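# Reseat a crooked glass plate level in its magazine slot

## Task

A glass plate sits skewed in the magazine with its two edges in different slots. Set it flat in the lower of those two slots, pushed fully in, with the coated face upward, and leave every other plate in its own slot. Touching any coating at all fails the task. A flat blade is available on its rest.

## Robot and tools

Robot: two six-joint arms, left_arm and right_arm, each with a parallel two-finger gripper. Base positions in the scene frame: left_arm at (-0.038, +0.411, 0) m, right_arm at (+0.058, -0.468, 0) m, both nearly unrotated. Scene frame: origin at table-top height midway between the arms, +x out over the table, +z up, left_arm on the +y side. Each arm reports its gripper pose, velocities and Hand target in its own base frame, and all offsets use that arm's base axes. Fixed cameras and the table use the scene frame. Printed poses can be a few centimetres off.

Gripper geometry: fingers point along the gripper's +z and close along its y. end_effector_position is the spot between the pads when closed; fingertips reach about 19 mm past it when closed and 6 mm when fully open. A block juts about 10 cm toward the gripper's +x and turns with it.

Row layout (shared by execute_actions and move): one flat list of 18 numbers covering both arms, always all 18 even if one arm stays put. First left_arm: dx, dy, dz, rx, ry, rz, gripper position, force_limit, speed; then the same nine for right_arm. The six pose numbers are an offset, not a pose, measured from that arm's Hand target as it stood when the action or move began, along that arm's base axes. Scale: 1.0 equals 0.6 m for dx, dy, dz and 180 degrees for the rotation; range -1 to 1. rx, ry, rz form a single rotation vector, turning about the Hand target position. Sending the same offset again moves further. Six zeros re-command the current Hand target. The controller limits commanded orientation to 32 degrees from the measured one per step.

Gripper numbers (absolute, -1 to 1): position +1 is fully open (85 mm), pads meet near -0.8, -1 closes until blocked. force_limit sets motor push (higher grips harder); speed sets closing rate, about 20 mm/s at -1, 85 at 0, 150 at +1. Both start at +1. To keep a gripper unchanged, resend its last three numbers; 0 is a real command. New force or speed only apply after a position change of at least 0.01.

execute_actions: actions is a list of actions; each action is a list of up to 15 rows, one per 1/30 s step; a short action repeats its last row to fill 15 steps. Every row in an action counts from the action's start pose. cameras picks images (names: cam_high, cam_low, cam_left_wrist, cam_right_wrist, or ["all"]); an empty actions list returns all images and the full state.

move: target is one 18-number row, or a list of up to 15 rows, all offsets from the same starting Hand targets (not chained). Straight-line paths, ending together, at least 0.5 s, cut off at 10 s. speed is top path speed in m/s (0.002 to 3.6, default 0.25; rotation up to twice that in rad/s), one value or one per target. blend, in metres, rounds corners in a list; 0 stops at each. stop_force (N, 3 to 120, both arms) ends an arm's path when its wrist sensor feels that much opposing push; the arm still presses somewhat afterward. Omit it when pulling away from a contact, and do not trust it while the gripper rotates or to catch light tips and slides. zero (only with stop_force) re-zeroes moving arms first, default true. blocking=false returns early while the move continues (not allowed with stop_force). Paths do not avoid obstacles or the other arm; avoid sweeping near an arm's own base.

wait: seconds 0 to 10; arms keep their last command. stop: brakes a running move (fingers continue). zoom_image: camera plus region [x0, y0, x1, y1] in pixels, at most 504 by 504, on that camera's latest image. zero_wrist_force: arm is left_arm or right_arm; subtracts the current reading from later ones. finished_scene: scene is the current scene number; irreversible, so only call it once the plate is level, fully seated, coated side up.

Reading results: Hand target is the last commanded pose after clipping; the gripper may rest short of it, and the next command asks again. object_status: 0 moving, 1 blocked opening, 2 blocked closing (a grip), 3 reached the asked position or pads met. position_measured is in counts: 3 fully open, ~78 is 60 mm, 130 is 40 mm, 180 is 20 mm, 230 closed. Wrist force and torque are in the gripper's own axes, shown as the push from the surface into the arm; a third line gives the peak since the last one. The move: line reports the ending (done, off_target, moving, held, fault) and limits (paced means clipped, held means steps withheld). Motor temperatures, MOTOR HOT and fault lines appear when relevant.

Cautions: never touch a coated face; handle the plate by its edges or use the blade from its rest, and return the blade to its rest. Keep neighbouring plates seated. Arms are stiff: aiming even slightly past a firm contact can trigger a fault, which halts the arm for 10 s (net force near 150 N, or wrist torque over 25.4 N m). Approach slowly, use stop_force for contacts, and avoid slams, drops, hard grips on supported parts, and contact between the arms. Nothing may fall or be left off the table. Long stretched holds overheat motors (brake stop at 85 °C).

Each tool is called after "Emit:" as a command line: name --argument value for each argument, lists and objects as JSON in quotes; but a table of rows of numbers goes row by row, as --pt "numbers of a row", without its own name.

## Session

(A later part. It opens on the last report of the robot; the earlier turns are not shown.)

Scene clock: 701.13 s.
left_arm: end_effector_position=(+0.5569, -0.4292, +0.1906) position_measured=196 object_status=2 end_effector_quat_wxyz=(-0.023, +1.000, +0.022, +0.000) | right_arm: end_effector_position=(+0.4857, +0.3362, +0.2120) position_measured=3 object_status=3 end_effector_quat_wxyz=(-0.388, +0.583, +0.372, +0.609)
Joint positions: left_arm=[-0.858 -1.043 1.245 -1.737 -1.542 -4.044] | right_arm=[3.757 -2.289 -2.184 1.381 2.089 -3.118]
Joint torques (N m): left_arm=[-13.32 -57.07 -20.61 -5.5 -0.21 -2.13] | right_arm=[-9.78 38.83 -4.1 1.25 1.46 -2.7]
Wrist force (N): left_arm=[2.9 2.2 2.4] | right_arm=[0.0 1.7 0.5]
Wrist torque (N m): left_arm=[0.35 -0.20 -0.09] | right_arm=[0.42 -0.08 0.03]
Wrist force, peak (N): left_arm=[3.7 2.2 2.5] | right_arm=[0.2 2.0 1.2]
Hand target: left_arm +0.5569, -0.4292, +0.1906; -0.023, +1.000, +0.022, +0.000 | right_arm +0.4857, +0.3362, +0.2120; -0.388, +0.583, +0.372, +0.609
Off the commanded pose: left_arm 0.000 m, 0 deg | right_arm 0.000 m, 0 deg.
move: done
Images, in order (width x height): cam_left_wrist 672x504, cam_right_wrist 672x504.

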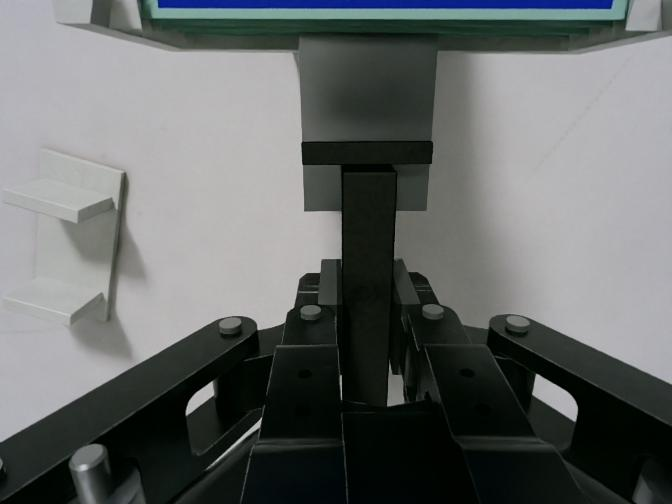

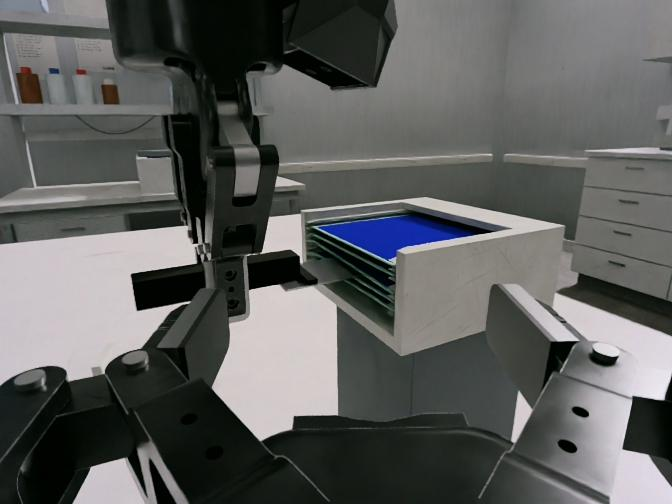

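Emit:
move --target '[0,0.0012,0, 0, 0, -0.0023, -1, -0.3, -1, 0,0,0,0,0,0,1,1,1]' --speed 0.02

Emit:
move --target '[0.0350,0.0014,0, 0, 0, 0, -1, -0.3, -1, 0,0,0,0,0,0,1,1,1]' --speed 0.02 --stop_force 3 --cameras '["cam_right_wrist", "cam_left_wrist"]'

Emit:
zoom_image --camera "cam_right_wrist" --region '[300, 230, 400, 310]'

Emit:
zoom_image --camera "cam_left_wrist" --region '[240, 40, 500, 180]'

Scene clock: 725.53 s.
left_arm: end_effector_position=(+0.5568, -0.4285, +0.1906) position_measured=196 object_status=2 end_effector_quat_wxyz=(-0.023, +1.000, +0.018, +0.000) | right_arm: end_effector_position=(+0.4857, +0.3362, +0.2120) position_measured=3 object_status=3 end_effector_quat_wxyz=(-0.388, +0.583, +0.372, +0.609)
Joint positions: left_arm=[-0.858 -1.044 1.247 -1.738 -1.541 -4.036] | right_arm=[3.757 -2.289 -2.184 1.381 2.089 -3.118]
Joint torques (N m): left_arm=[12.25 -56.21 -23.13 -5.36 1.64 -0.11] | right_arm=[-10.64 38.55 -3.13 1.43 1.58 -2.56]
Wrist force (N): left_arm=[2.9 2.3 2.4] | right_arm=[0.3 1.9 0.7]
Wrist torque (N m): left_arm=[0.37 -0.20 -0.11] | right_arm=[0.46 -0.13 0.03]
Wrist force, peak (N): left_arm=[3.2 2.5 2.5] | right_arm=[0.1 2.3 0.9]
Hand target: left_arm +0.5569, -0.4285, +0.1906; -0.023, +1.000, +0.018, +0.000 | right_arm +0.4857, +0.3362, +0.2120; -0.388, +0.583, +0.372, +0.609
Off the commanded pose: left_arm 0.000 m, 0 deg | right_arm 0.000 m, 0 deg.
move: done

Scene clock: 727.77 s.
left_arm: end_effector_position=(+0.5779, -0.4276, +0.1906) position_measured=196 object_status=2 end_effector_quat_wxyz=(-0.023, +1.000, +0.018, +0.000) | right_arm: end_effector_position=(+0.4857, +0.3362, +0.2120) position_measured=3 object_status=3 end_effector_quat_wxyz=(-0.388, +0.583, +0.372, +0.609)
Joint positions: left_arm=[-0.835 -1.004 1.184 -1.716 -1.541 -4.013] | right_arm=[3.757 -2.289 -2.184 1.381 2.089 -3.118]
Joint torques (N m): left_arm=[-13.98 -59.11 -21.29 -5.55 0.22 -2.17] | right_arm=[-11.71 38.58 -2.55 1.28 1.67 -2.67]
Wrist force (N): left_arm=[2.9 2.5 2.5] | right_arm=[0.1 1.9 0.7]
Wrist torque (N m): left_arm=[0.41 -0.20 -0.12] | right_arm=[0.46 -0.08 0.03]
Wrist force, peak (N): left_arm=[3.3 2.5 2.5] | right_arm=[0.2 2.2 0.8]
Hand target: left_arm +0.5779, -0.4276, +0.1906; -0.023, +1.000, +0.018, +0.000 | right_arm +0.4857, +0.3362, +0.2120; -0.388, +0.583, +0.372, +0.609
Off the commanded pose: left_arm 0.000 m, 0 deg | right_arm 0.000 m, 0 deg.
move: done
Images, in order (width x height): cam_left_wrist 672x504, cam_right_wrist 672x504.

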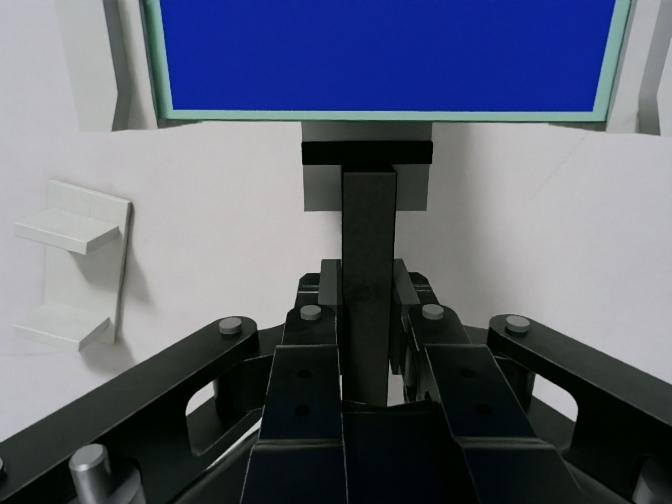

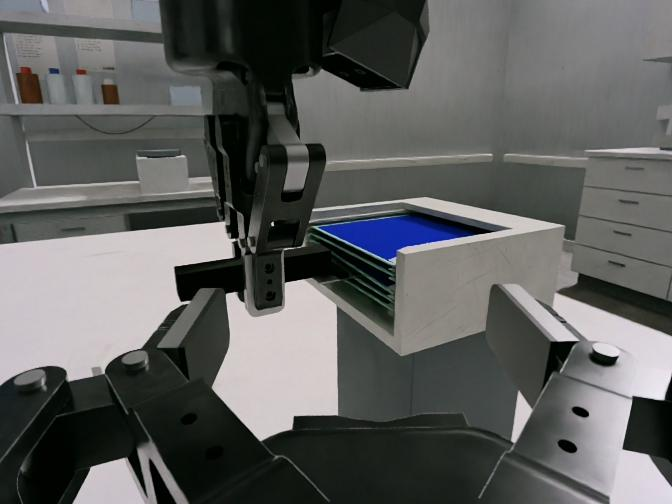

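Scaled by 5.040 from the camera's 672x504 image, which has a finer 960x720 frame.

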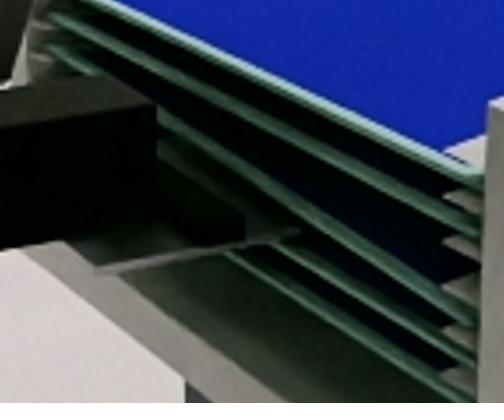

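Scaled by 1.938 from the camera's 672x504 image, which has a finer 960x720 frame.

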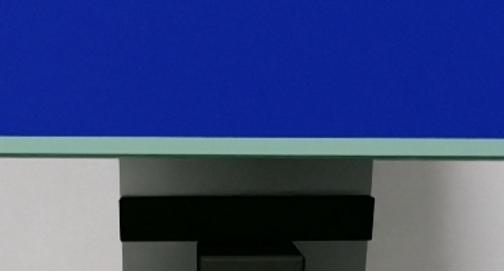

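Emit:
move --target '[0,0,0.0025, 0, 0, 0, -1, -0.3, -1, 0,0,0,0,0,0,1,1,1]' --speed 0.01 --stop_force 3 --cameras '["cam_right_wrist"]'

Emit:
zoom_image --camera "cam_right_wrist" --region '[300, 230, 400, 310]'

Scene clock: 735.93 s.
left_arm: end_effector_position=(+0.5779, -0.4276, +0.1921) position_measured=196 object_status=2 end_effector_quat_wxyz=(-0.023, +1.000, +0.018, +0.000) | right_arm: end_effector_position=(+0.4857, +0.3362, +0.2120) position_measured=3 object_status=3 end_effector_quat_wxyz=(-0.388, +0.583, +0.372, +0.609)
Joint positions: left_arm=[-0.835 -1.004 1.181 -1.712 -1.541 -4.013] | right_arm=[3.757 -2.289 -2.184 1.381 2.089 -3.118]
Joint torques (N m): left_arm=[-12.05 -55.54 -26.67 -2.84 -1.37 -2.02] | right_arm=[-9.9 38.39 -3.23 1.27 1.46 -2.71]
Wrist force (N): left_arm=[2.9 2.4 2.5] | right_arm=[0.4 1.8 0.9]
Wrist torque (N m): left_arm=[0.40 -0.21 -0.12] | right_arm=[0.44 -0.14 0.03]
Wrist force, peak (N): left_arm=[3.0 2.6 2.6] | right_arm=[0.1 2.1 1.1]
Hand target: left_arm +0.5779, -0.4276, +0.1921; -0.023, +1.000, +0.018, +0.000 | right_arm +0.4857, +0.3362, +0.2120; -0.388, +0.583, +0.372, +0.609
Off the commanded pose: left_arm 0.000 m, 0 deg | right_arm 0.000 m, 0 deg.
move: done
Images, in order (width x height): cam_right_wrist 672x504.

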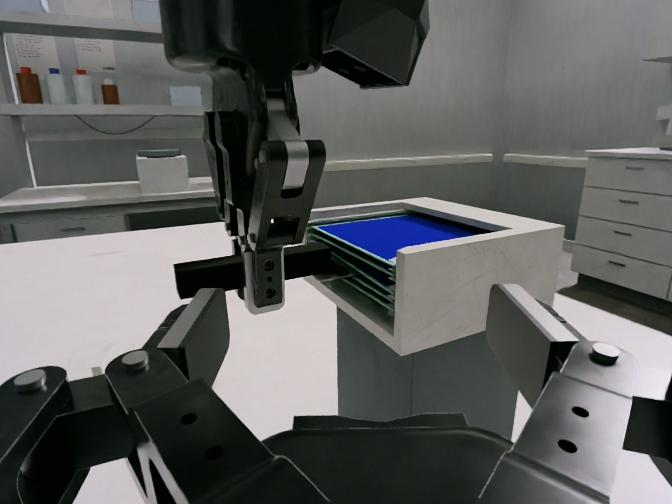

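Scaled by 5.040 from the camera's 672x504 image, which has a finer 960x720 frame.

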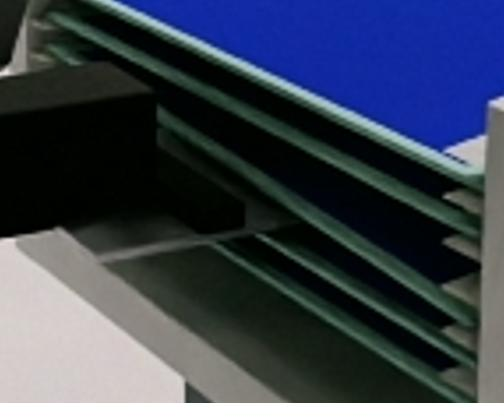

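Emit:
zoom_image --camera "cam_right_wrist" --region '[325, 245, 375, 290]'

Emit:
zoom_image --camera "cam_right_wrist" --region '[365, 260, 405, 310]'

Scaled by 10.080 from the camera's 672x504 image, which has a finer 960x720 frame.

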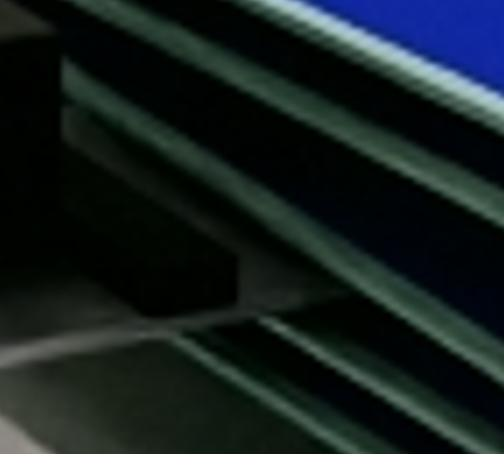

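Scaled by 10.080 from the camera's 672x504 image, which has a finer 960x720 frame.

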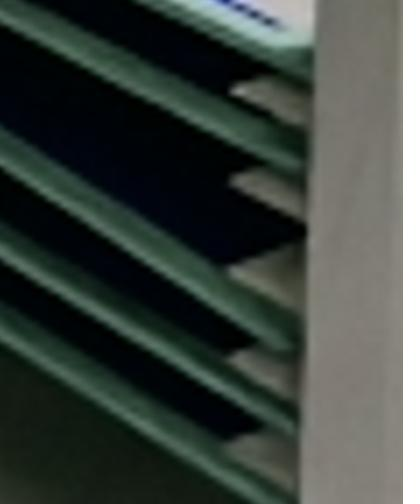

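Emit:
move --target '[0,0,0.0014, 0, 0, 0, -1, -0.3, -1, 0,0,0,0,0,0,1,1,1]' --speed 0.01 --stop_force 3 --cameras '["cam_right_wrist"]'

Emit:
zoom_image --camera "cam_right_wrist" --region '[325, 245, 375, 290]'

Emit:
zoom_image --camera "cam_right_wrist" --region '[365, 260, 405, 310]'

Emit:
zoom_image --camera "cam_right_wrist" --region '[300, 215, 340, 265]'

Scene clock: 747.63 s.
left_arm: end_effector_position=(+0.5779, -0.4276, +0.1929) position_measured=196 object_status=2 end_effector_quat_wxyz=(-0.023, +1.000, +0.018, +0.000) | right_arm: end_effector_position=(+0.4857, +0.3362, +0.2120) position_measured=3 object_status=3 end_effector_quat_wxyz=(-0.388, +0.583, +0.372, +0.609)
Joint positions: left_arm=[-0.835 -1.005 1.179 -1.71 -1.541 -4.013] | right_arm=[3.757 -2.289 -2.184 1.381 2.089 -3.118]
Joint torques (N m): left_arm=[-12.81 -59.15 -29.69 -1.48 -1.15 -1.79] | right_arm=[-10.65 38.24 -2.4 1.35 1.48 -2.67]
Wrist force (N): left_arm=[2.8 2.5 2.5] | right_arm=[0.3 1.7 1.1]
Wrist torque (N m): left_arm=[0.41 -0.20 -0.11] | right_arm=[0.43 -0.12 0.03]
Wrist force, peak (N): left_arm=[3.1 2.5 2.5] | right_arm=[0.4 2.1 1.1]
Hand target: left_arm +0.5779, -0.4276, +0.1929; -0.023, +1.000, +0.018, +0.000 | right_arm +0.4857, +0.3362, +0.2120; -0.388, +0.583, +0.372, +0.609
Off the commanded pose: left_arm 0.000 m, 0 deg | right_arm 0.000 m, 0 deg.
move: done
Images, in order (width x height): cam_right_wrist 672x504.

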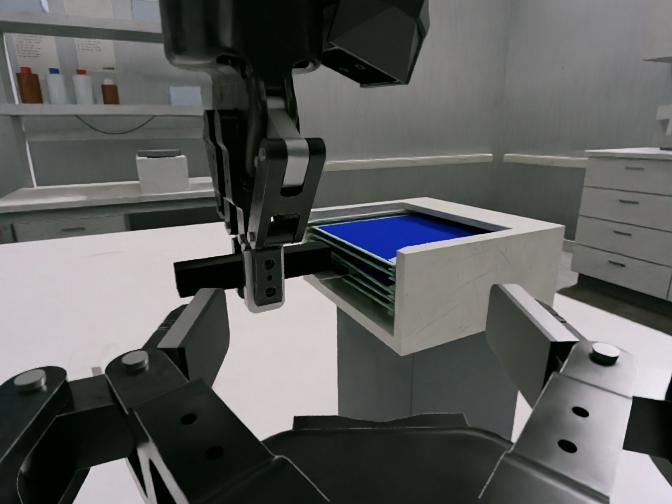

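Scaled by 10.080 from the camera's 672x504 image, which has a finer 960x720 frame.

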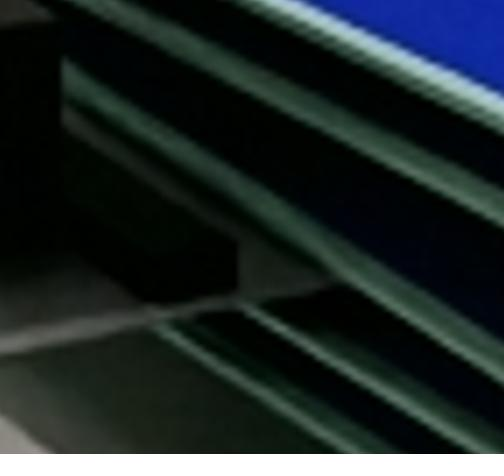

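Scaled by 10.080 from the camera's 672x504 image, which has a finer 960x720 frame.

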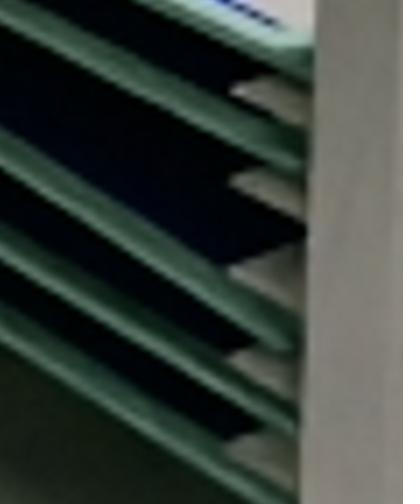

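Scaled by 10.080 from the camera's 672x504 image, which has a finer 960x720 frame.

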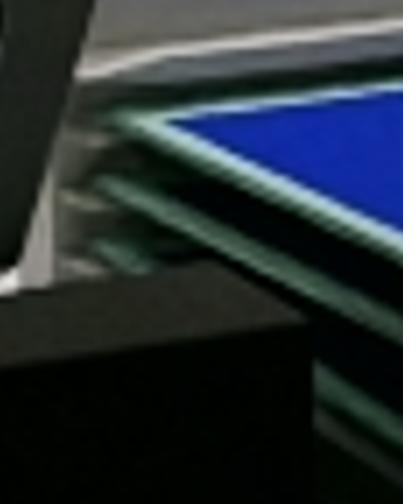

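Emit:
move --target '[0,0,0.0010, 0, 0, 0, -1, -0.3, -1, 0,0,0,0,0,0,1,1,1]' --speed 0.01 --stop_force 3 --cameras '["cam_right_wrist"]'

Emit:
zoom_image --camera "cam_right_wrist" --region '[325, 245, 375, 290]'

Emit:
zoom_image --camera "cam_right_wrist" --region '[365, 260, 405, 310]'

Emit:
zoom_image --camera "cam_right_wrist" --region '[300, 215, 340, 265]'

Scene clock: 761.77 s.
left_arm: end_effector_position=(+0.5779, -0.4276, +0.1935) position_measured=196 object_status=2 end_effector_quat_wxyz=(-0.023, +1.000, +0.018, +0.000) | right_arm: end_effector_position=(+0.4857, +0.3362, +0.2120) position_measured=3 object_status=3 end_effector_quat_wxyz=(-0.388, +0.583, +0.372, +0.609)
Joint positions: left_arm=[-0.835 -1.005 1.178 -1.709 -1.541 -4.013] | right_arm=[3.757 -2.289 -2.184 1.381 2.089 -3.118]
Joint torques (N m): left_arm=[-13.19 -58.43 -31.68 -0.86 -1.23 -1.97] | right_arm=[-9.99 38.8 -2.24 1.26 1.53 -2.53]
Wrist force (N): left_arm=[3.1 2.3 2.6] | right_arm=[0.2 1.6 0.7]
Wrist torque (N m): left_arm=[0.38 -0.25 -0.12] | right_arm=[0.41 -0.10 0.03]
Wrist force, peak (N): left_arm=[3.1 2.3 2.6] | right_arm=[0.2 2.1 1.0]
Hand target: left_arm +0.5779, -0.4276, +0.1935; -0.023, +1.000, +0.018, +0.000 | right_arm +0.4857, +0.3362, +0.2120; -0.388, +0.583, +0.372, +0.609
Off the commanded pose: left_arm 0.000 m, 0 deg | right_arm 0.000 m, 0 deg.
move: done
Images, in order (width x height): cam_right_wrist 672x504.

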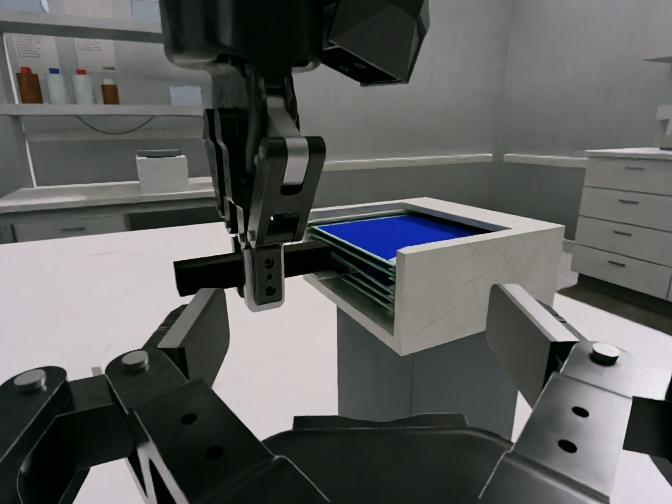

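Scaled by 10.080 from the camera's 672x504 image, which has a finer 960x720 frame.

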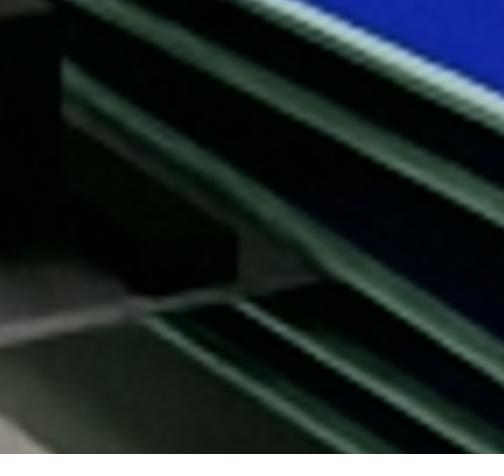

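Scaled by 10.080 from the camera's 672x504 image, which has a finer 960x720 frame.

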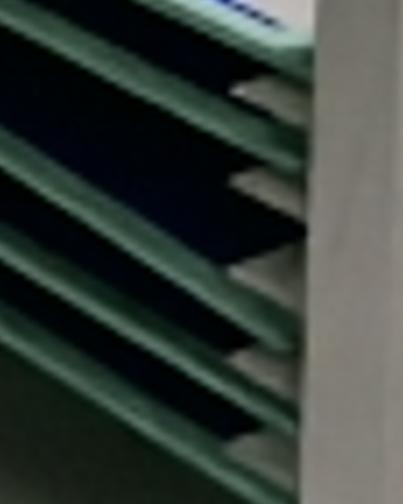

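Scaled by 10.080 from the camera's 672x504 image, which has a finer 960x720 frame.

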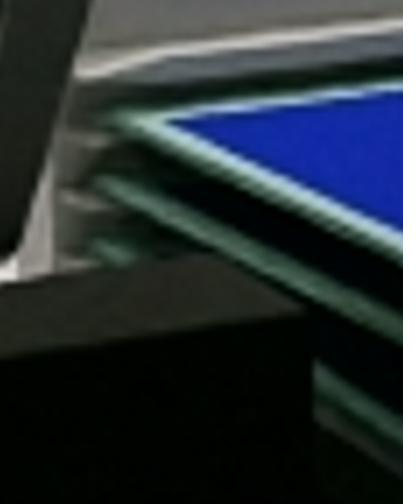

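Emit:
move --target '[0,0,0.0012, 0, 0, 0, -1, -0.3, -1, 0,0,0,0,0,0,1,1,1]' --speed 0.01 --stop_force 3 --cameras '["cam_right_wrist"]'

Emit:
zoom_image --camera "cam_right_wrist" --region '[325, 245, 375, 290]'

Emit:
zoom_image --camera "cam_right_wrist" --region '[365, 260, 405, 310]'

Emit:
zoom_image --camera "cam_right_wrist" --region '[300, 215, 340, 265]'

Scene clock: 769.13 s.
left_arm: end_effector_position=(+0.5779, -0.4276, +0.1942) position_measured=196 object_status=2 end_effector_quat_wxyz=(-0.023, +1.000, +0.018, +0.000) | right_arm: end_effector_position=(+0.4857, +0.3362, +0.2120) position_measured=3 object_status=3 end_effector_quat_wxyz=(-0.388, +0.583, +0.372, +0.609)
Joint positions: left_arm=[-0.835 -1.005 1.177 -1.707 -1.541 -4.013] | right_arm=[3.757 -2.289 -2.184 1.381 2.089 -3.118]
Joint torques (N m): left_arm=[-12.55 -59.24 -32.53 -1.11 -1.22 -1.91] | right_arm=[-9.91 39.33 -2.62 1.33 1.43 -2.72]
Wrist force (N): left_arm=[3.0 2.4 2.7] | right_arm=[0.1 1.5 0.6]
Wrist torque (N m): left_arm=[0.40 -0.26 -0.11] | right_arm=[0.40 -0.09 0.03]
Wrist force, peak (N): left_arm=[3.0 2.5 2.8] | right_arm=[-0.1 2.3 1.0]
Hand target: left_arm +0.5779, -0.4276, +0.1942; -0.023, +1.000, +0.018, +0.000 | right_arm +0.4857, +0.3362, +0.2120; -0.388, +0.583, +0.372, +0.609
Off the commanded pose: left_arm 0.000 m, 0 deg | right_arm 0.000 m, 0 deg.
move: done
Images, in order (width x height): cam_right_wrist 672x504.

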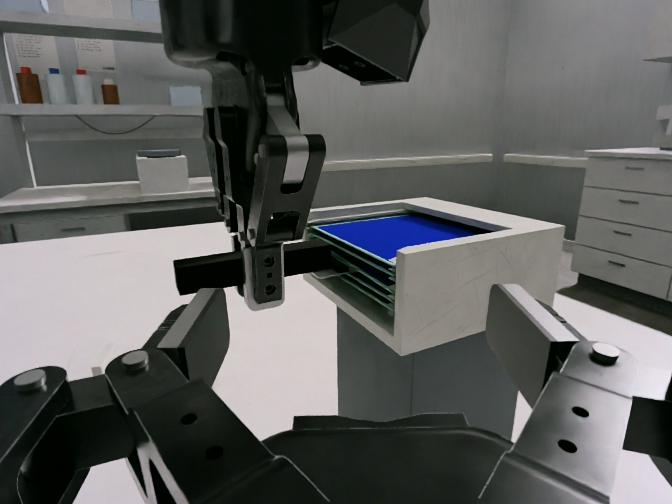

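Scaled by 10.080 from the camera's 672x504 image, which has a finer 960x720 frame.

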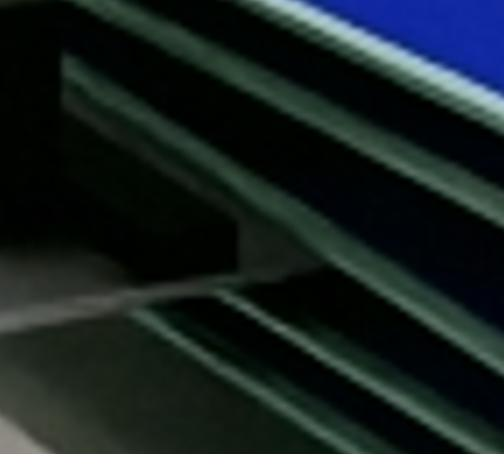

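Scaled by 10.080 from the camera's 672x504 image, which has a finer 960x720 frame.

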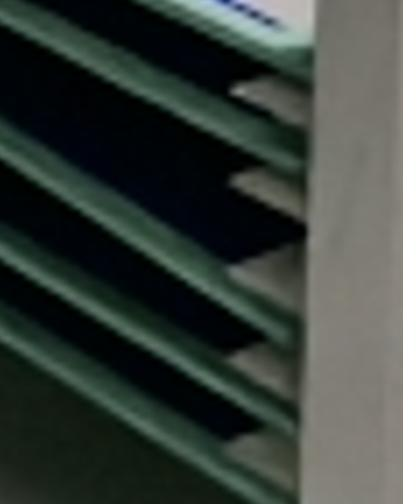

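Scaled by 10.080 from the camera's 672x504 image, which has a finer 960x720 frame.

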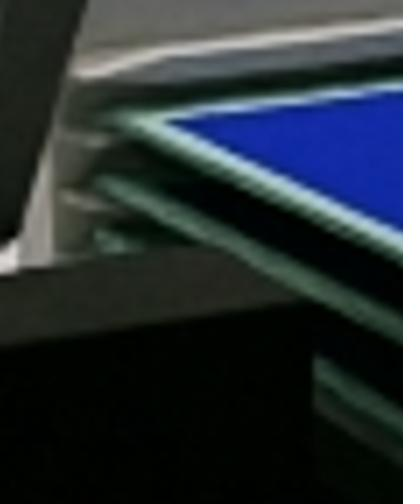

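Emit:
move --target '[0,0,0.0004, 0, 0, 0, -1, -0.3, -1, 0,0,0,0,0,0,1,1,1]' --speed 0.01 --stop_force 3

Emit:
move --target '[-0.0250,-0.0010,0, 0, 0, 0, -1, -0.3, -1, 0,0,0,0,0,0,1,1,1]' --speed 0.015 --stop_force 3 --cameras '["cam_right_wrist","cam_left_wrist"]'

Emit:
zoom_image --camera "cam_right_wrist" --region '[300, 220, 400, 310]'

Emit:
zoom_image --camera "cam_left_wrist" --region '[120, 0, 660, 180]'

Scene clock: 782.20 s.
left_arm: end_effector_position=(+0.5779, -0.4276, +0.1945) position_measured=196 object_status=2 end_effector_quat_wxyz=(-0.023, +1.000, +0.018, +0.000) | right_arm: end_effector_position=(+0.4857, +0.3362, +0.2120) position_measured=3 object_status=3 end_effector_quat_wxyz=(-0.388, +0.583, +0.372, +0.609)
Joint positions: left_arm=[-0.835 -1.005 1.176 -1.707 -1.541 -4.013] | right_arm=[3.757 -2.289 -2.184 1.381 2.089 -3.118]
Joint torques (N m): left_arm=[-12.88 -59.72 -34.58 -0.09 -1.2 -1.77] | right_arm=[-9.39 38.28 -1.99 1.45 1.56 -2.87]
Wrist force (N): left_arm=[2.9 2.4 2.7] | right_arm=[0.1 1.8 0.8]
Wrist torque (N m): left_arm=[0.38 -0.25 -0.11] | right_arm=[0.44 -0.08 0.03]
Wrist force, peak (N): left_arm=[3.0 2.5 2.9] | right_arm=[0.1 2.1 1.3]
Hand target: left_arm +0.5779, -0.4276, +0.1945; -0.023, +1.000, +0.018, +0.000 | right_arm +0.4857, +0.3362, +0.2120; -0.388, +0.583, +0.372, +0.609
Off the commanded pose: left_arm 0.000 m, 0 deg | right_arm 0.000 m, 0 deg.
move: done

Scene clock: 784.43 s.
left_arm: end_effector_position=(+0.5629, -0.4282, +0.1945) position_measured=196 object_status=2 end_effector_quat_wxyz=(-0.023, +1.000, +0.018, +0.000) | right_arm: end_effector_position=(+0.4857, +0.3362, +0.2120) position_measured=3 object_status=3 end_effector_quat_wxyz=(-0.388, +0.583, +0.372, +0.609)
Joint positions: left_arm=[-0.851 -1.034 1.222 -1.723 -1.541 -4.029] | right_arm=[3.757 -2.289 -2.184 1.381 2.089 -3.118]
Joint torques (N m): left_arm=[14.06 -37.27 -36.11 0.09 -0.69 1.31] | right_arm=[-9.7 38.82 -1.39 1.24 1.49 -2.71]
Wrist force (N): left_arm=[3.0 2.3 2.8] | right_arm=[-0.2 1.6 0.7]
Wrist torque (N m): left_arm=[0.37 -0.24 0.01] | right_arm=[0.41 -0.05 0.04]
Wrist force, peak (N): left_arm=[3.1 2.5 2.8] | right_arm=[0.4 2.1 0.9]
Hand target: left_arm +0.5629, -0.4282, +0.1945; -0.023, +1.000, +0.018, +0.000 | right_arm +0.4857, +0.3362, +0.2120; -0.388, +0.583, +0.372, +0.609
Off the commanded pose: left_arm 0.000 m, 0 deg | right_arm 0.000 m, 0 deg.
move: done
Images, in order (width x height): cam_left_wrist 672x504, cam_right_wrist 672x504.

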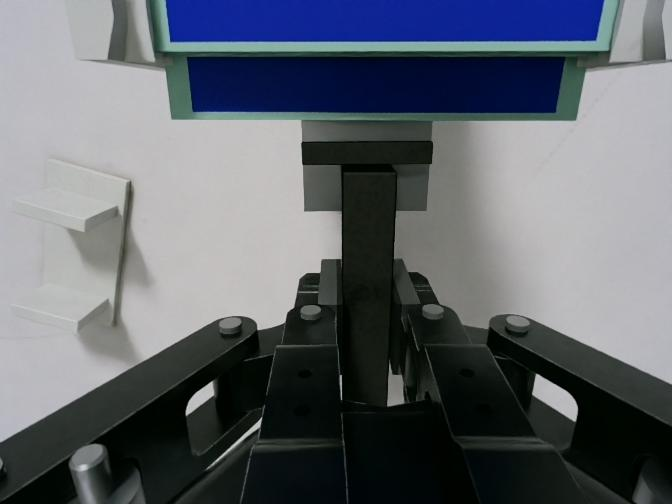

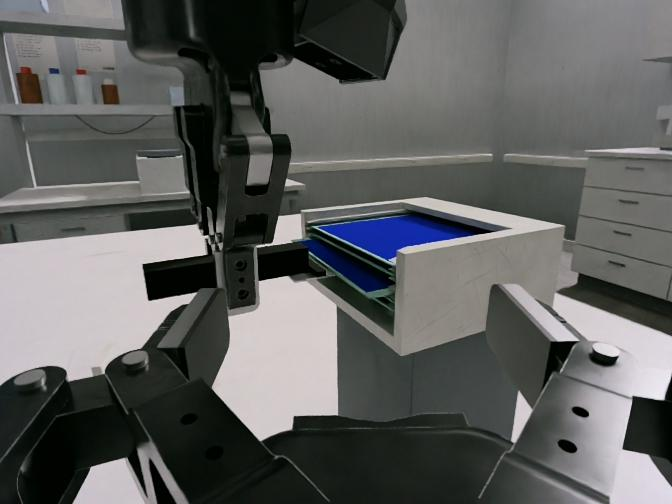

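Scaled by 5.040 from the camera's 672x504 image, which has a finer 960x720 frame.

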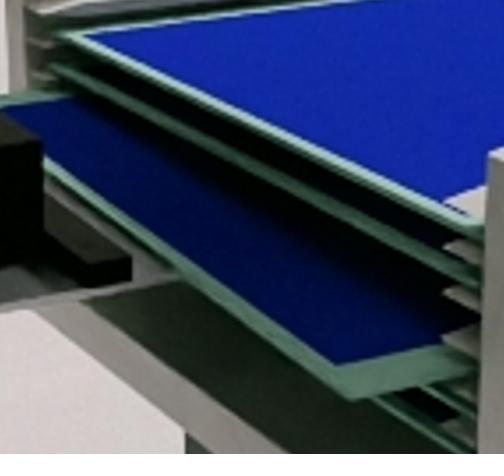

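Region (120, 0, 660, 180) is 540x180 pixels. A region can be at most 504 by 504 pixels.

Emit:
move --target '[-0.0750,-0.0029,0, 0, 0, 0, -1, -0.3, -1, 0,0,0,0,0,0,1,1,1]' --speed 0.03 --stop_force 3 --cameras '["cam_right_wrist","cam_left_wrist"]'

Emit:
zoom_image --camera "cam_right_wrist" --region '[260, 210, 420, 330]'

Scene clock: 792.33 s.
left_arm: end_effector_position=(+0.5179, -0.4300, +0.1945) position_measured=196 object_status=2 end_effector_quat_wxyz=(-0.023, +1.000, +0.018, +0.000) | right_arm: end_effector_position=(+0.4857, +0.3362, +0.2120) position_measured=3 object_status=3 end_effector_quat_wxyz=(-0.388, +0.583, +0.372, +0.609)
Joint positions: left_arm=[-0.903 -1.117 1.348 -1.765 -1.543 -4.081] | right_arm=[3.757 -2.289 -2.184 1.381 2.089 -3.118]
Joint torques (N m): left_arm=[12.54 -33.2 -34.91 -0.04 0.79 1.74] | right_arm=[-8.98 38.65 -1.24 1.36 1.59 -2.72]
Wrist force (N): left_arm=[2.9 2.0 3.0] | right_arm=[0.0 1.5 0.9]
Wrist torque (N m): left_arm=[0.29 -0.21 0.02] | right_arm=[0.41 -0.08 0.03]
Wrist force, peak (N): left_arm=[4.0 1.8 3.0] | right_arm=[0.6 2.0 1.4]
Hand target: left_arm +0.5179, -0.4300, +0.1945; -0.023, +1.000, +0.018, +0.000 | right_arm +0.4857, +0.3362, +0.2120; -0.388, +0.583, +0.372, +0.609
Off the commanded pose: left_arm 0.000 m, 0 deg | right_arm 0.000 m, 0 deg.
move: done
Images, in order (width x height): cam_left_wrist 672x504, cam_right_wrist 672x504.

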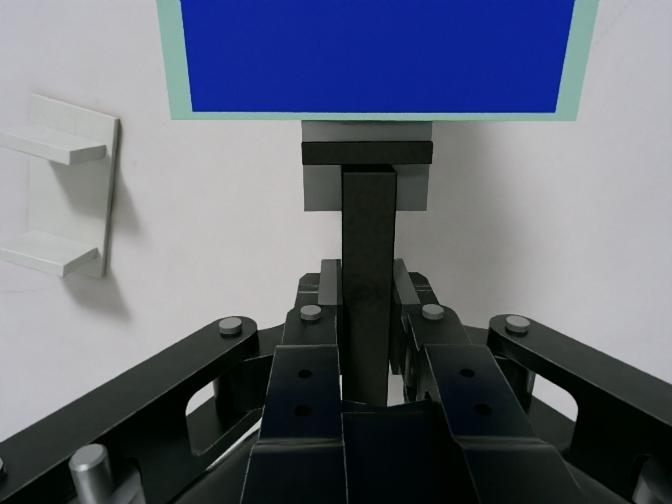

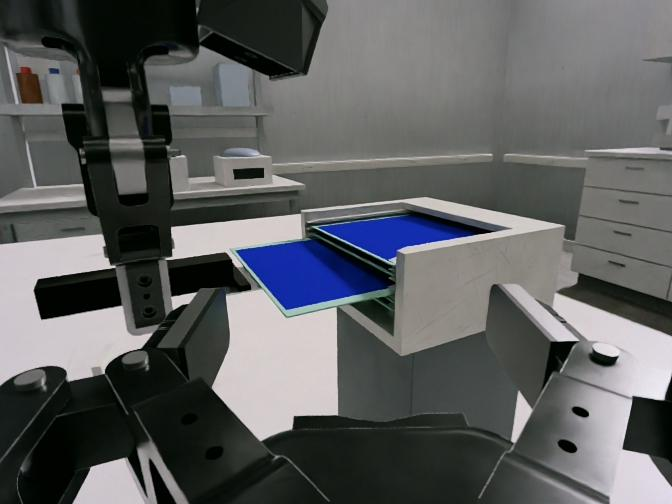

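Scaled by 3.150 from the camera's 672x504 image, which has a finer 960x720 frame.

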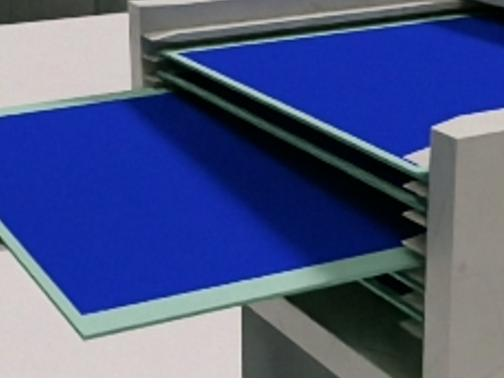

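Emit:
move --target '[-0.1000,-0.0038,0, 0, 0, 0, -1, -0.3, -1, 0,0,0,0,0,0,1,1,1]' --speed 0.04 --stop_force 3 --cameras '["cam_right_wrist","cam_left_wrist"]'

Emit:
zoom_image --camera "cam_right_wrist" --region '[200, 210, 420, 350]'

Scene clock: 799.50 s.
left_arm: end_effector_position=(+0.4579, -0.4322, +0.1945) position_measured=196 object_status=2 end_effector_quat_wxyz=(-0.023, +1.000, +0.018, +0.000) | right_arm: end_effector_position=(+0.4857, +0.3362, +0.2120) position_measured=3 object_status=3 end_effector_quat_wxyz=(-0.388, +0.583, +0.372, +0.609)
Joint positions: left_arm=[-0.98 -1.218 1.493 -1.806 -1.546 -4.158] | right_arm=[3.757 -2.289 -2.184 1.381 2.089 -3.118]
Joint torques (N m): left_arm=[13.57 -27.69 -35.18 0.08 1.44 1.53] | right_arm=[-9.36 39.7 -0.72 1.28 1.46 -2.7]
Wrist force (N): left_arm=[2.8 2.3 2.8] | right_arm=[0.0 1.8 0.6]
Wrist torque (N m): left_arm=[0.36 -0.26 0.00] | right_arm=[0.44 -0.07 0.03]
Wrist force, peak (N): left_arm=[4.1 1.6 3.2] | right_arm=[0.3 2.3 0.7]
Hand target: left_arm +0.4579, -0.4322, +0.1945; -0.023, +1.000, +0.018, +0.000 | right_arm +0.4857, +0.3362, +0.2120; -0.388, +0.583, +0.372, +0.609
Off the commanded pose: left_arm 0.000 m, 0 deg | right_arm 0.000 m, 0 deg.
move: done
Images, in order (width x height): cam_left_wrist 672x504, cam_right_wrist 672x504.

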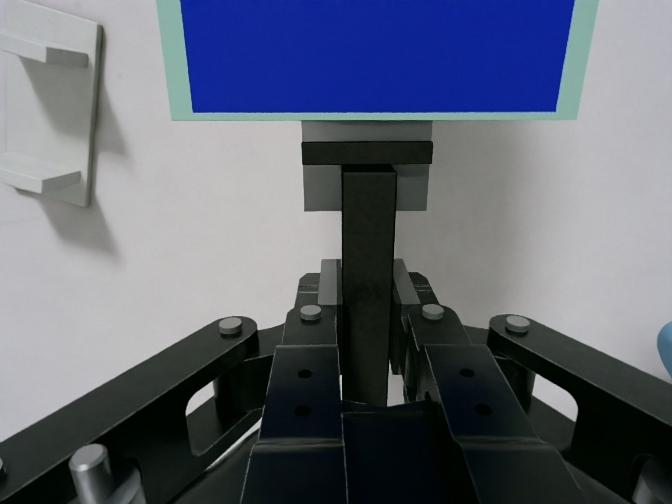

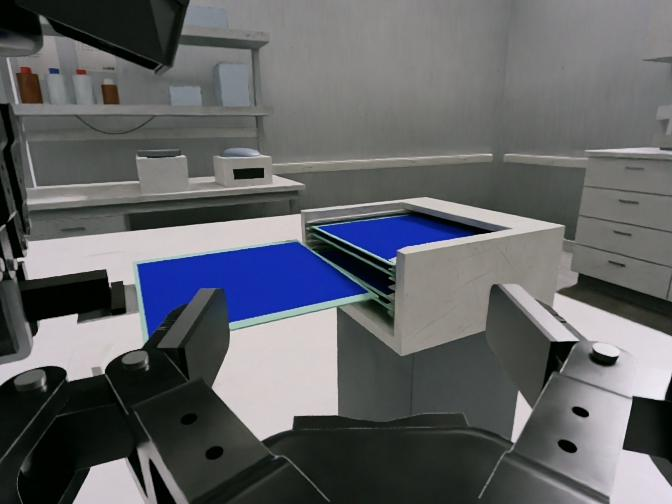

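Scaled by 2.291 from the camera's 672x504 image, which has a finer 960x720 frame.

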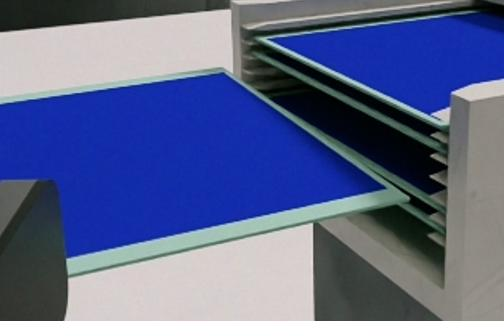

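Emit:
move --target '[0,0.0005,-0.0038, -0.0147, -0.0006, 0, -1, -0.3, -1, 0,0,0,0,0,0,1,1,1]' --speed 0.03 --cameras '["cam_right_wrist","cam_left_wrist"]'

Emit:
zoom_image --camera "cam_right_wrist" --region '[290, 220, 410, 320]'

Scene clock: 809.77 s.
left_arm: end_effector_position=(+0.4579, -0.4319, +0.1922) position_measured=196 object_status=2 end_effector_quat_wxyz=(+0.000, +1.000, +0.018, +0.000) end_effector_velocity=(+0.000, +0.000, +0.002) end_effector_angular_velocity=(+0.002, +0.000, +0.001) | right_arm: end_effector_position=(+0.4857, +0.3362, +0.2120) position_measured=3 object_status=3 end_effector_quat_wxyz=(-0.388, +0.583, +0.372, +0.609)
Joint positions: left_arm=[-0.97 -1.235 1.531 -1.868 -1.57 -4.147] | right_arm=[3.757 -2.289 -2.184 1.381 2.089 -3.118]
Joint velocities: left_arm=[0 0 -0.004 0.005 0.001 -0.001] | right_arm=[within noise]
Joint torques (N m): left_arm=[-0.19 -32.65 -37.34 -0.13 1.41 -0.6] | right_arm=[-9.77 38.8 -1.61 1.15 1.42 -2.59]
Wrist force (N): left_arm=[2.7 2.4 2.7] | right_arm=[0.5 1.8 0.7]
Wrist torque (N m): left_arm=[0.36 -0.25 -0.07] | right_arm=[0.45 -0.15 0.03]
Wrist force, peak (N): left_arm=[2.9 2.3 3.2] | right_arm=[0.2 2.1 1.0]
Hand target: left_arm +0.4579, -0.4319, +0.1922; +0.000, +1.000, +0.018, +0.000 | right_arm +0.4857, +0.3362, +0.2120; -0.388, +0.583, +0.372, +0.609
Off the commanded pose: left_arm 0.000 m, 0 deg | right_arm 0.000 m, 0 deg.
move: done
Images, in order (width x height): cam_left_wrist 672x504, cam_right_wrist 672x504.

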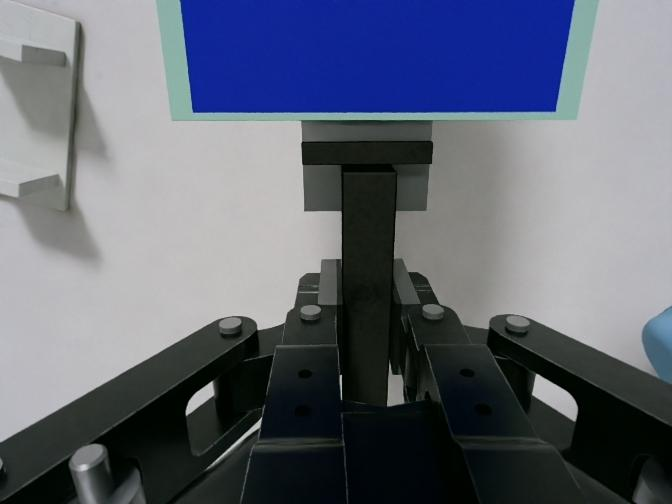

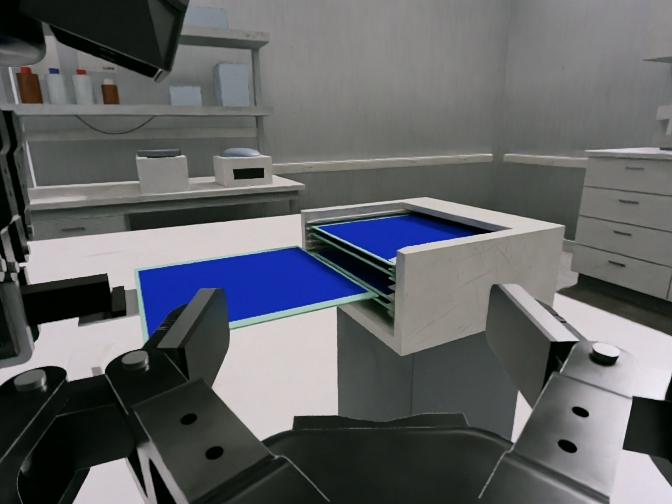

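Scaled by 4.200 from the camera's 672x504 image, which has a finer 960x720 frame.

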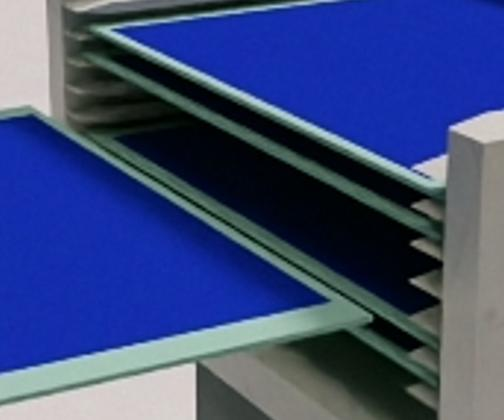

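Emit:
move --target '[0.0117,0.0004,0, 0, 0, 0, -1, -0.3, -1, 0,0,0,0,0,0,1,1,1]' --speed 0.03 --cameras '["cam_right_wrist"]'

Emit:
zoom_image --camera "cam_right_wrist" --region '[295, 225, 345, 270]'

Emit:
zoom_image --camera "cam_right_wrist" --region '[355, 260, 405, 310]'

Scene clock: 821.33 s.
left_arm: end_effector_position=(+0.4650, -0.4317, +0.1922) position_measured=196 object_status=2 end_effector_quat_wxyz=(+0.000, +1.000, +0.018, +0.000) | right_arm: end_effector_position=(+0.4857, +0.3362, +0.2120) position_measured=3 object_status=3 end_effector_quat_wxyz=(-0.388, +0.583, +0.372, +0.609)
Joint positions: left_arm=[-0.96 -1.223 1.515 -1.863 -1.57 -4.138] | right_arm=[3.757 -2.289 -2.184 1.381 2.089 -3.118]
Joint torques (N m): left_arm=[-0.88 -44.07 -21.43 -0.79 1.04 -0.5] | right_arm=[-8.41 38.84 0.25 1.36 1.66 -2.81]
Wrist force (N): left_arm=[2.5 2.3 2.7] | right_arm=[0.0 1.7 0.4]
Wrist torque (N m): left_arm=[0.35 -0.21 -0.07] | right_arm=[0.43 -0.07 0.03]
Wrist force, peak (N): left_arm=[3.0 2.3 2.9] | right_arm=[0.3 2.1 1.1]
Hand target: left_arm +0.4649, -0.4317, +0.1922; +0.000, +1.000, +0.018, +0.000 | right_arm +0.4857, +0.3362, +0.2120; -0.388, +0.583, +0.372, +0.609
Off the commanded pose: left_arm 0.000 m, 0 deg | right_arm 0.000 m, 0 deg.
move: done
Images, in order (width x height): cam_right_wrist 672x504.

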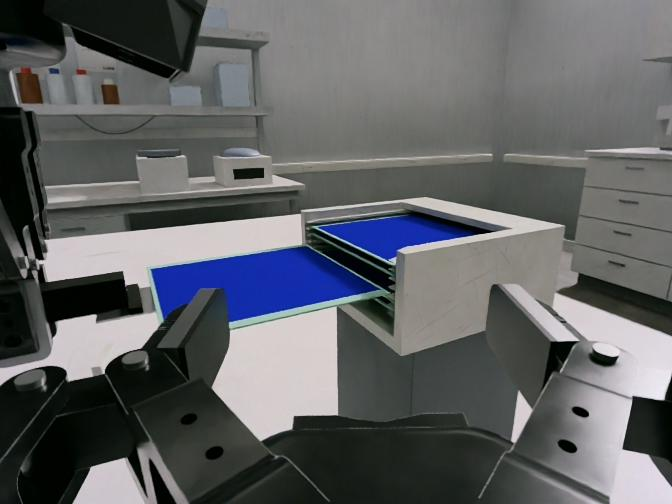

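Scaled by 10.080 from the camera's 672x504 image, which has a finer 960x720 frame.

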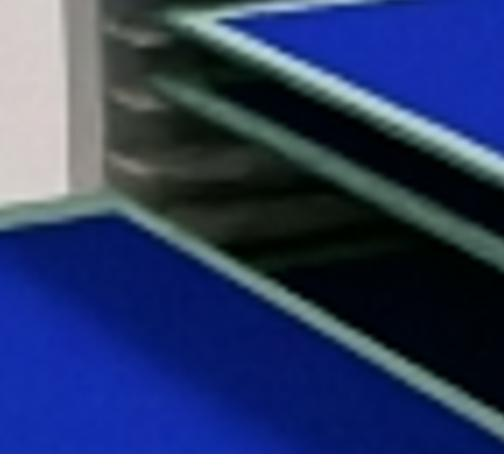

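Scaled by 10.080 from the camera's 672x504 image, which has a finer 960x720 frame.

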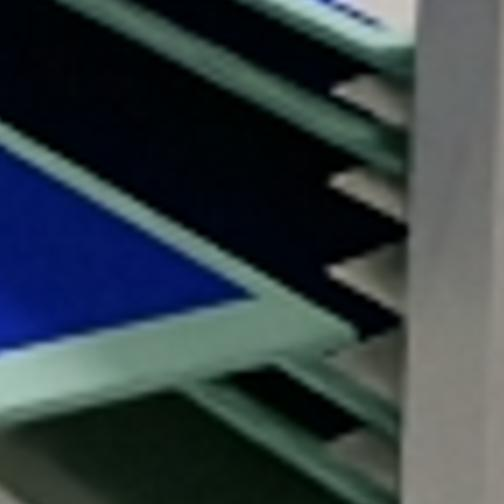

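Emit:
move --target '[0,0,0, -0.0037, -0.0001, 0, -1, -0.3, -1, 0,0,0,0,0,0,1,1,1]' --speed 0.03 --cameras '["cam_right_wrist"]'

Emit:
zoom_image --camera "cam_right_wrist" --region '[295, 225, 345, 270]'

Emit:
zoom_image --camera "cam_right_wrist" --region '[355, 260, 405, 310]'

Scene clock: 850.43 s.
left_arm: end_effector_position=(+0.4649, -0.4317, +0.1922) position_measured=196 object_status=2 end_effector_quat_wxyz=(+0.006, +1.000, +0.018, +0.000) | right_arm: end_effector_position=(+0.4857, +0.3362, +0.2120) position_measured=3 object_status=3 end_effector_quat_wxyz=(-0.388, +0.583, +0.372, +0.609)
Joint positions: left_arm=[-0.958 -1.227 1.524 -1.878 -1.577 -4.135] | right_arm=[3.757 -2.289 -2.184 1.381 2.089 -3.118]
Joint torques (N m): left_arm=[9.93 -44.81 -29.33 -3.06 -0.23 0.93] | right_arm=[-9.06 37.83 -0.22 1.52 1.61 -2.65]
Wrist force (N): left_arm=[2.6 2.3 2.7] | right_arm=[0.1 1.8 0.5]
Wrist torque (N m): left_arm=[0.36 -0.22 -0.07] | right_arm=[0.45 -0.08 0.04]
Wrist force, peak (N): left_arm=[2.9 2.4 2.9] | right_arm=[0.2 2.1 0.9]
Hand target: left_arm +0.4649, -0.4317, +0.1922; +0.006, +1.000, +0.018, +0.000 | right_arm +0.4857, +0.3362, +0.2120; -0.388, +0.583, +0.372, +0.609
Off the commanded pose: left_arm 0.000 m, 0 deg | right_arm 0.000 m, 0 deg.
move: done
Images, in order (width x height): cam_right_wrist 672x504.

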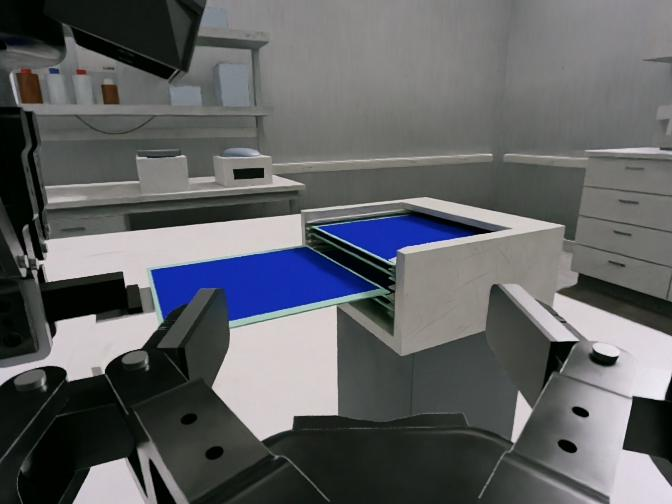

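Scaled by 10.080 from the camera's 672x504 image, which has a finer 960x720 frame.

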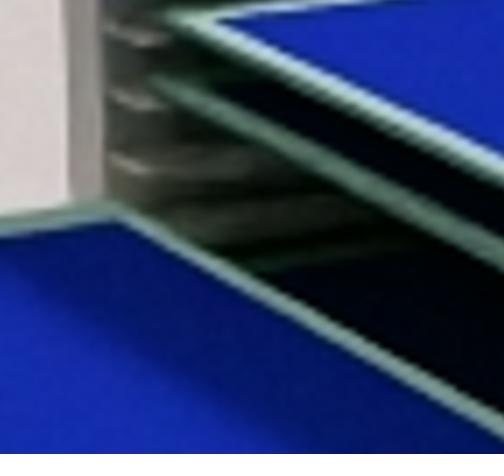

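Scaled by 10.080 from the camera's 672x504 image, which has a finer 960x720 frame.

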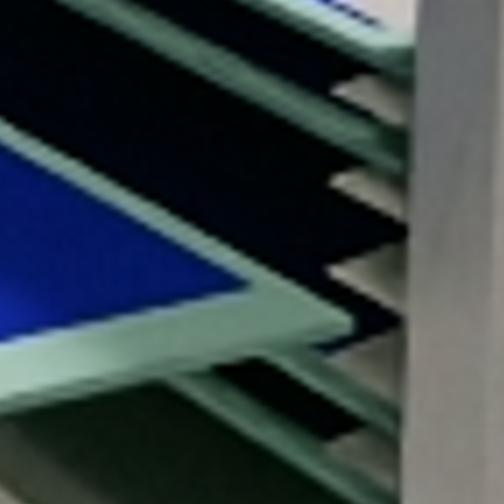

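Emit:
move --target '[0.0150,0.0005,0, 0, 0, 0, -1, -0.3, -1, 0,0,0,0,0,0,1,1,1]' --speed 0.015 --stop_force 2.5 --cameras '["cam_right_wrist","cam_left_wrist"]'

Emit:
zoom_image --camera "cam_right_wrist" --region '[295, 220, 345, 265]'

Emit:
zoom_image --camera "cam_right_wrist" --region '[355, 260, 405, 310]'

stop_force must be a number from 3 to 120 (N); nothing of the call was run

Scaled by 10.080 from the camera's 672x504 image, which has a finer 960x720 frame.

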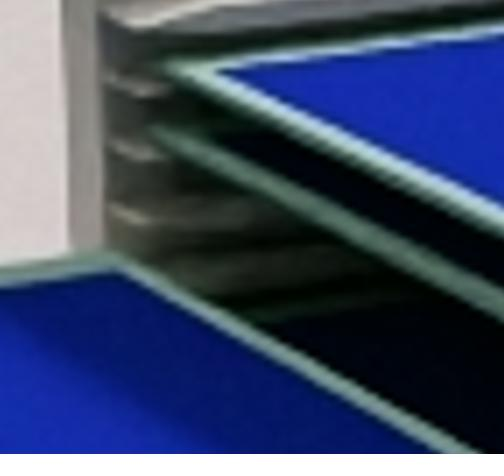

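Scaled by 10.080 from the camera's 672x504 image, which has a finer 960x720 frame.

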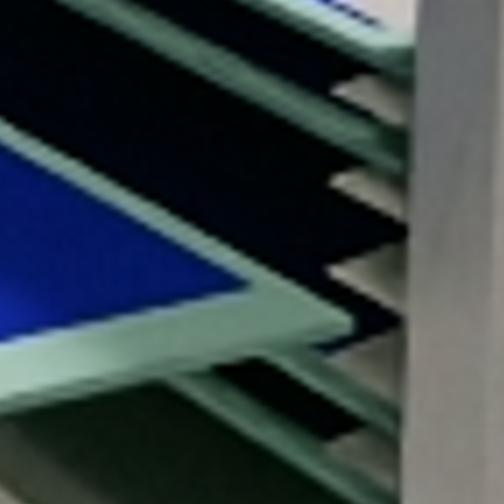

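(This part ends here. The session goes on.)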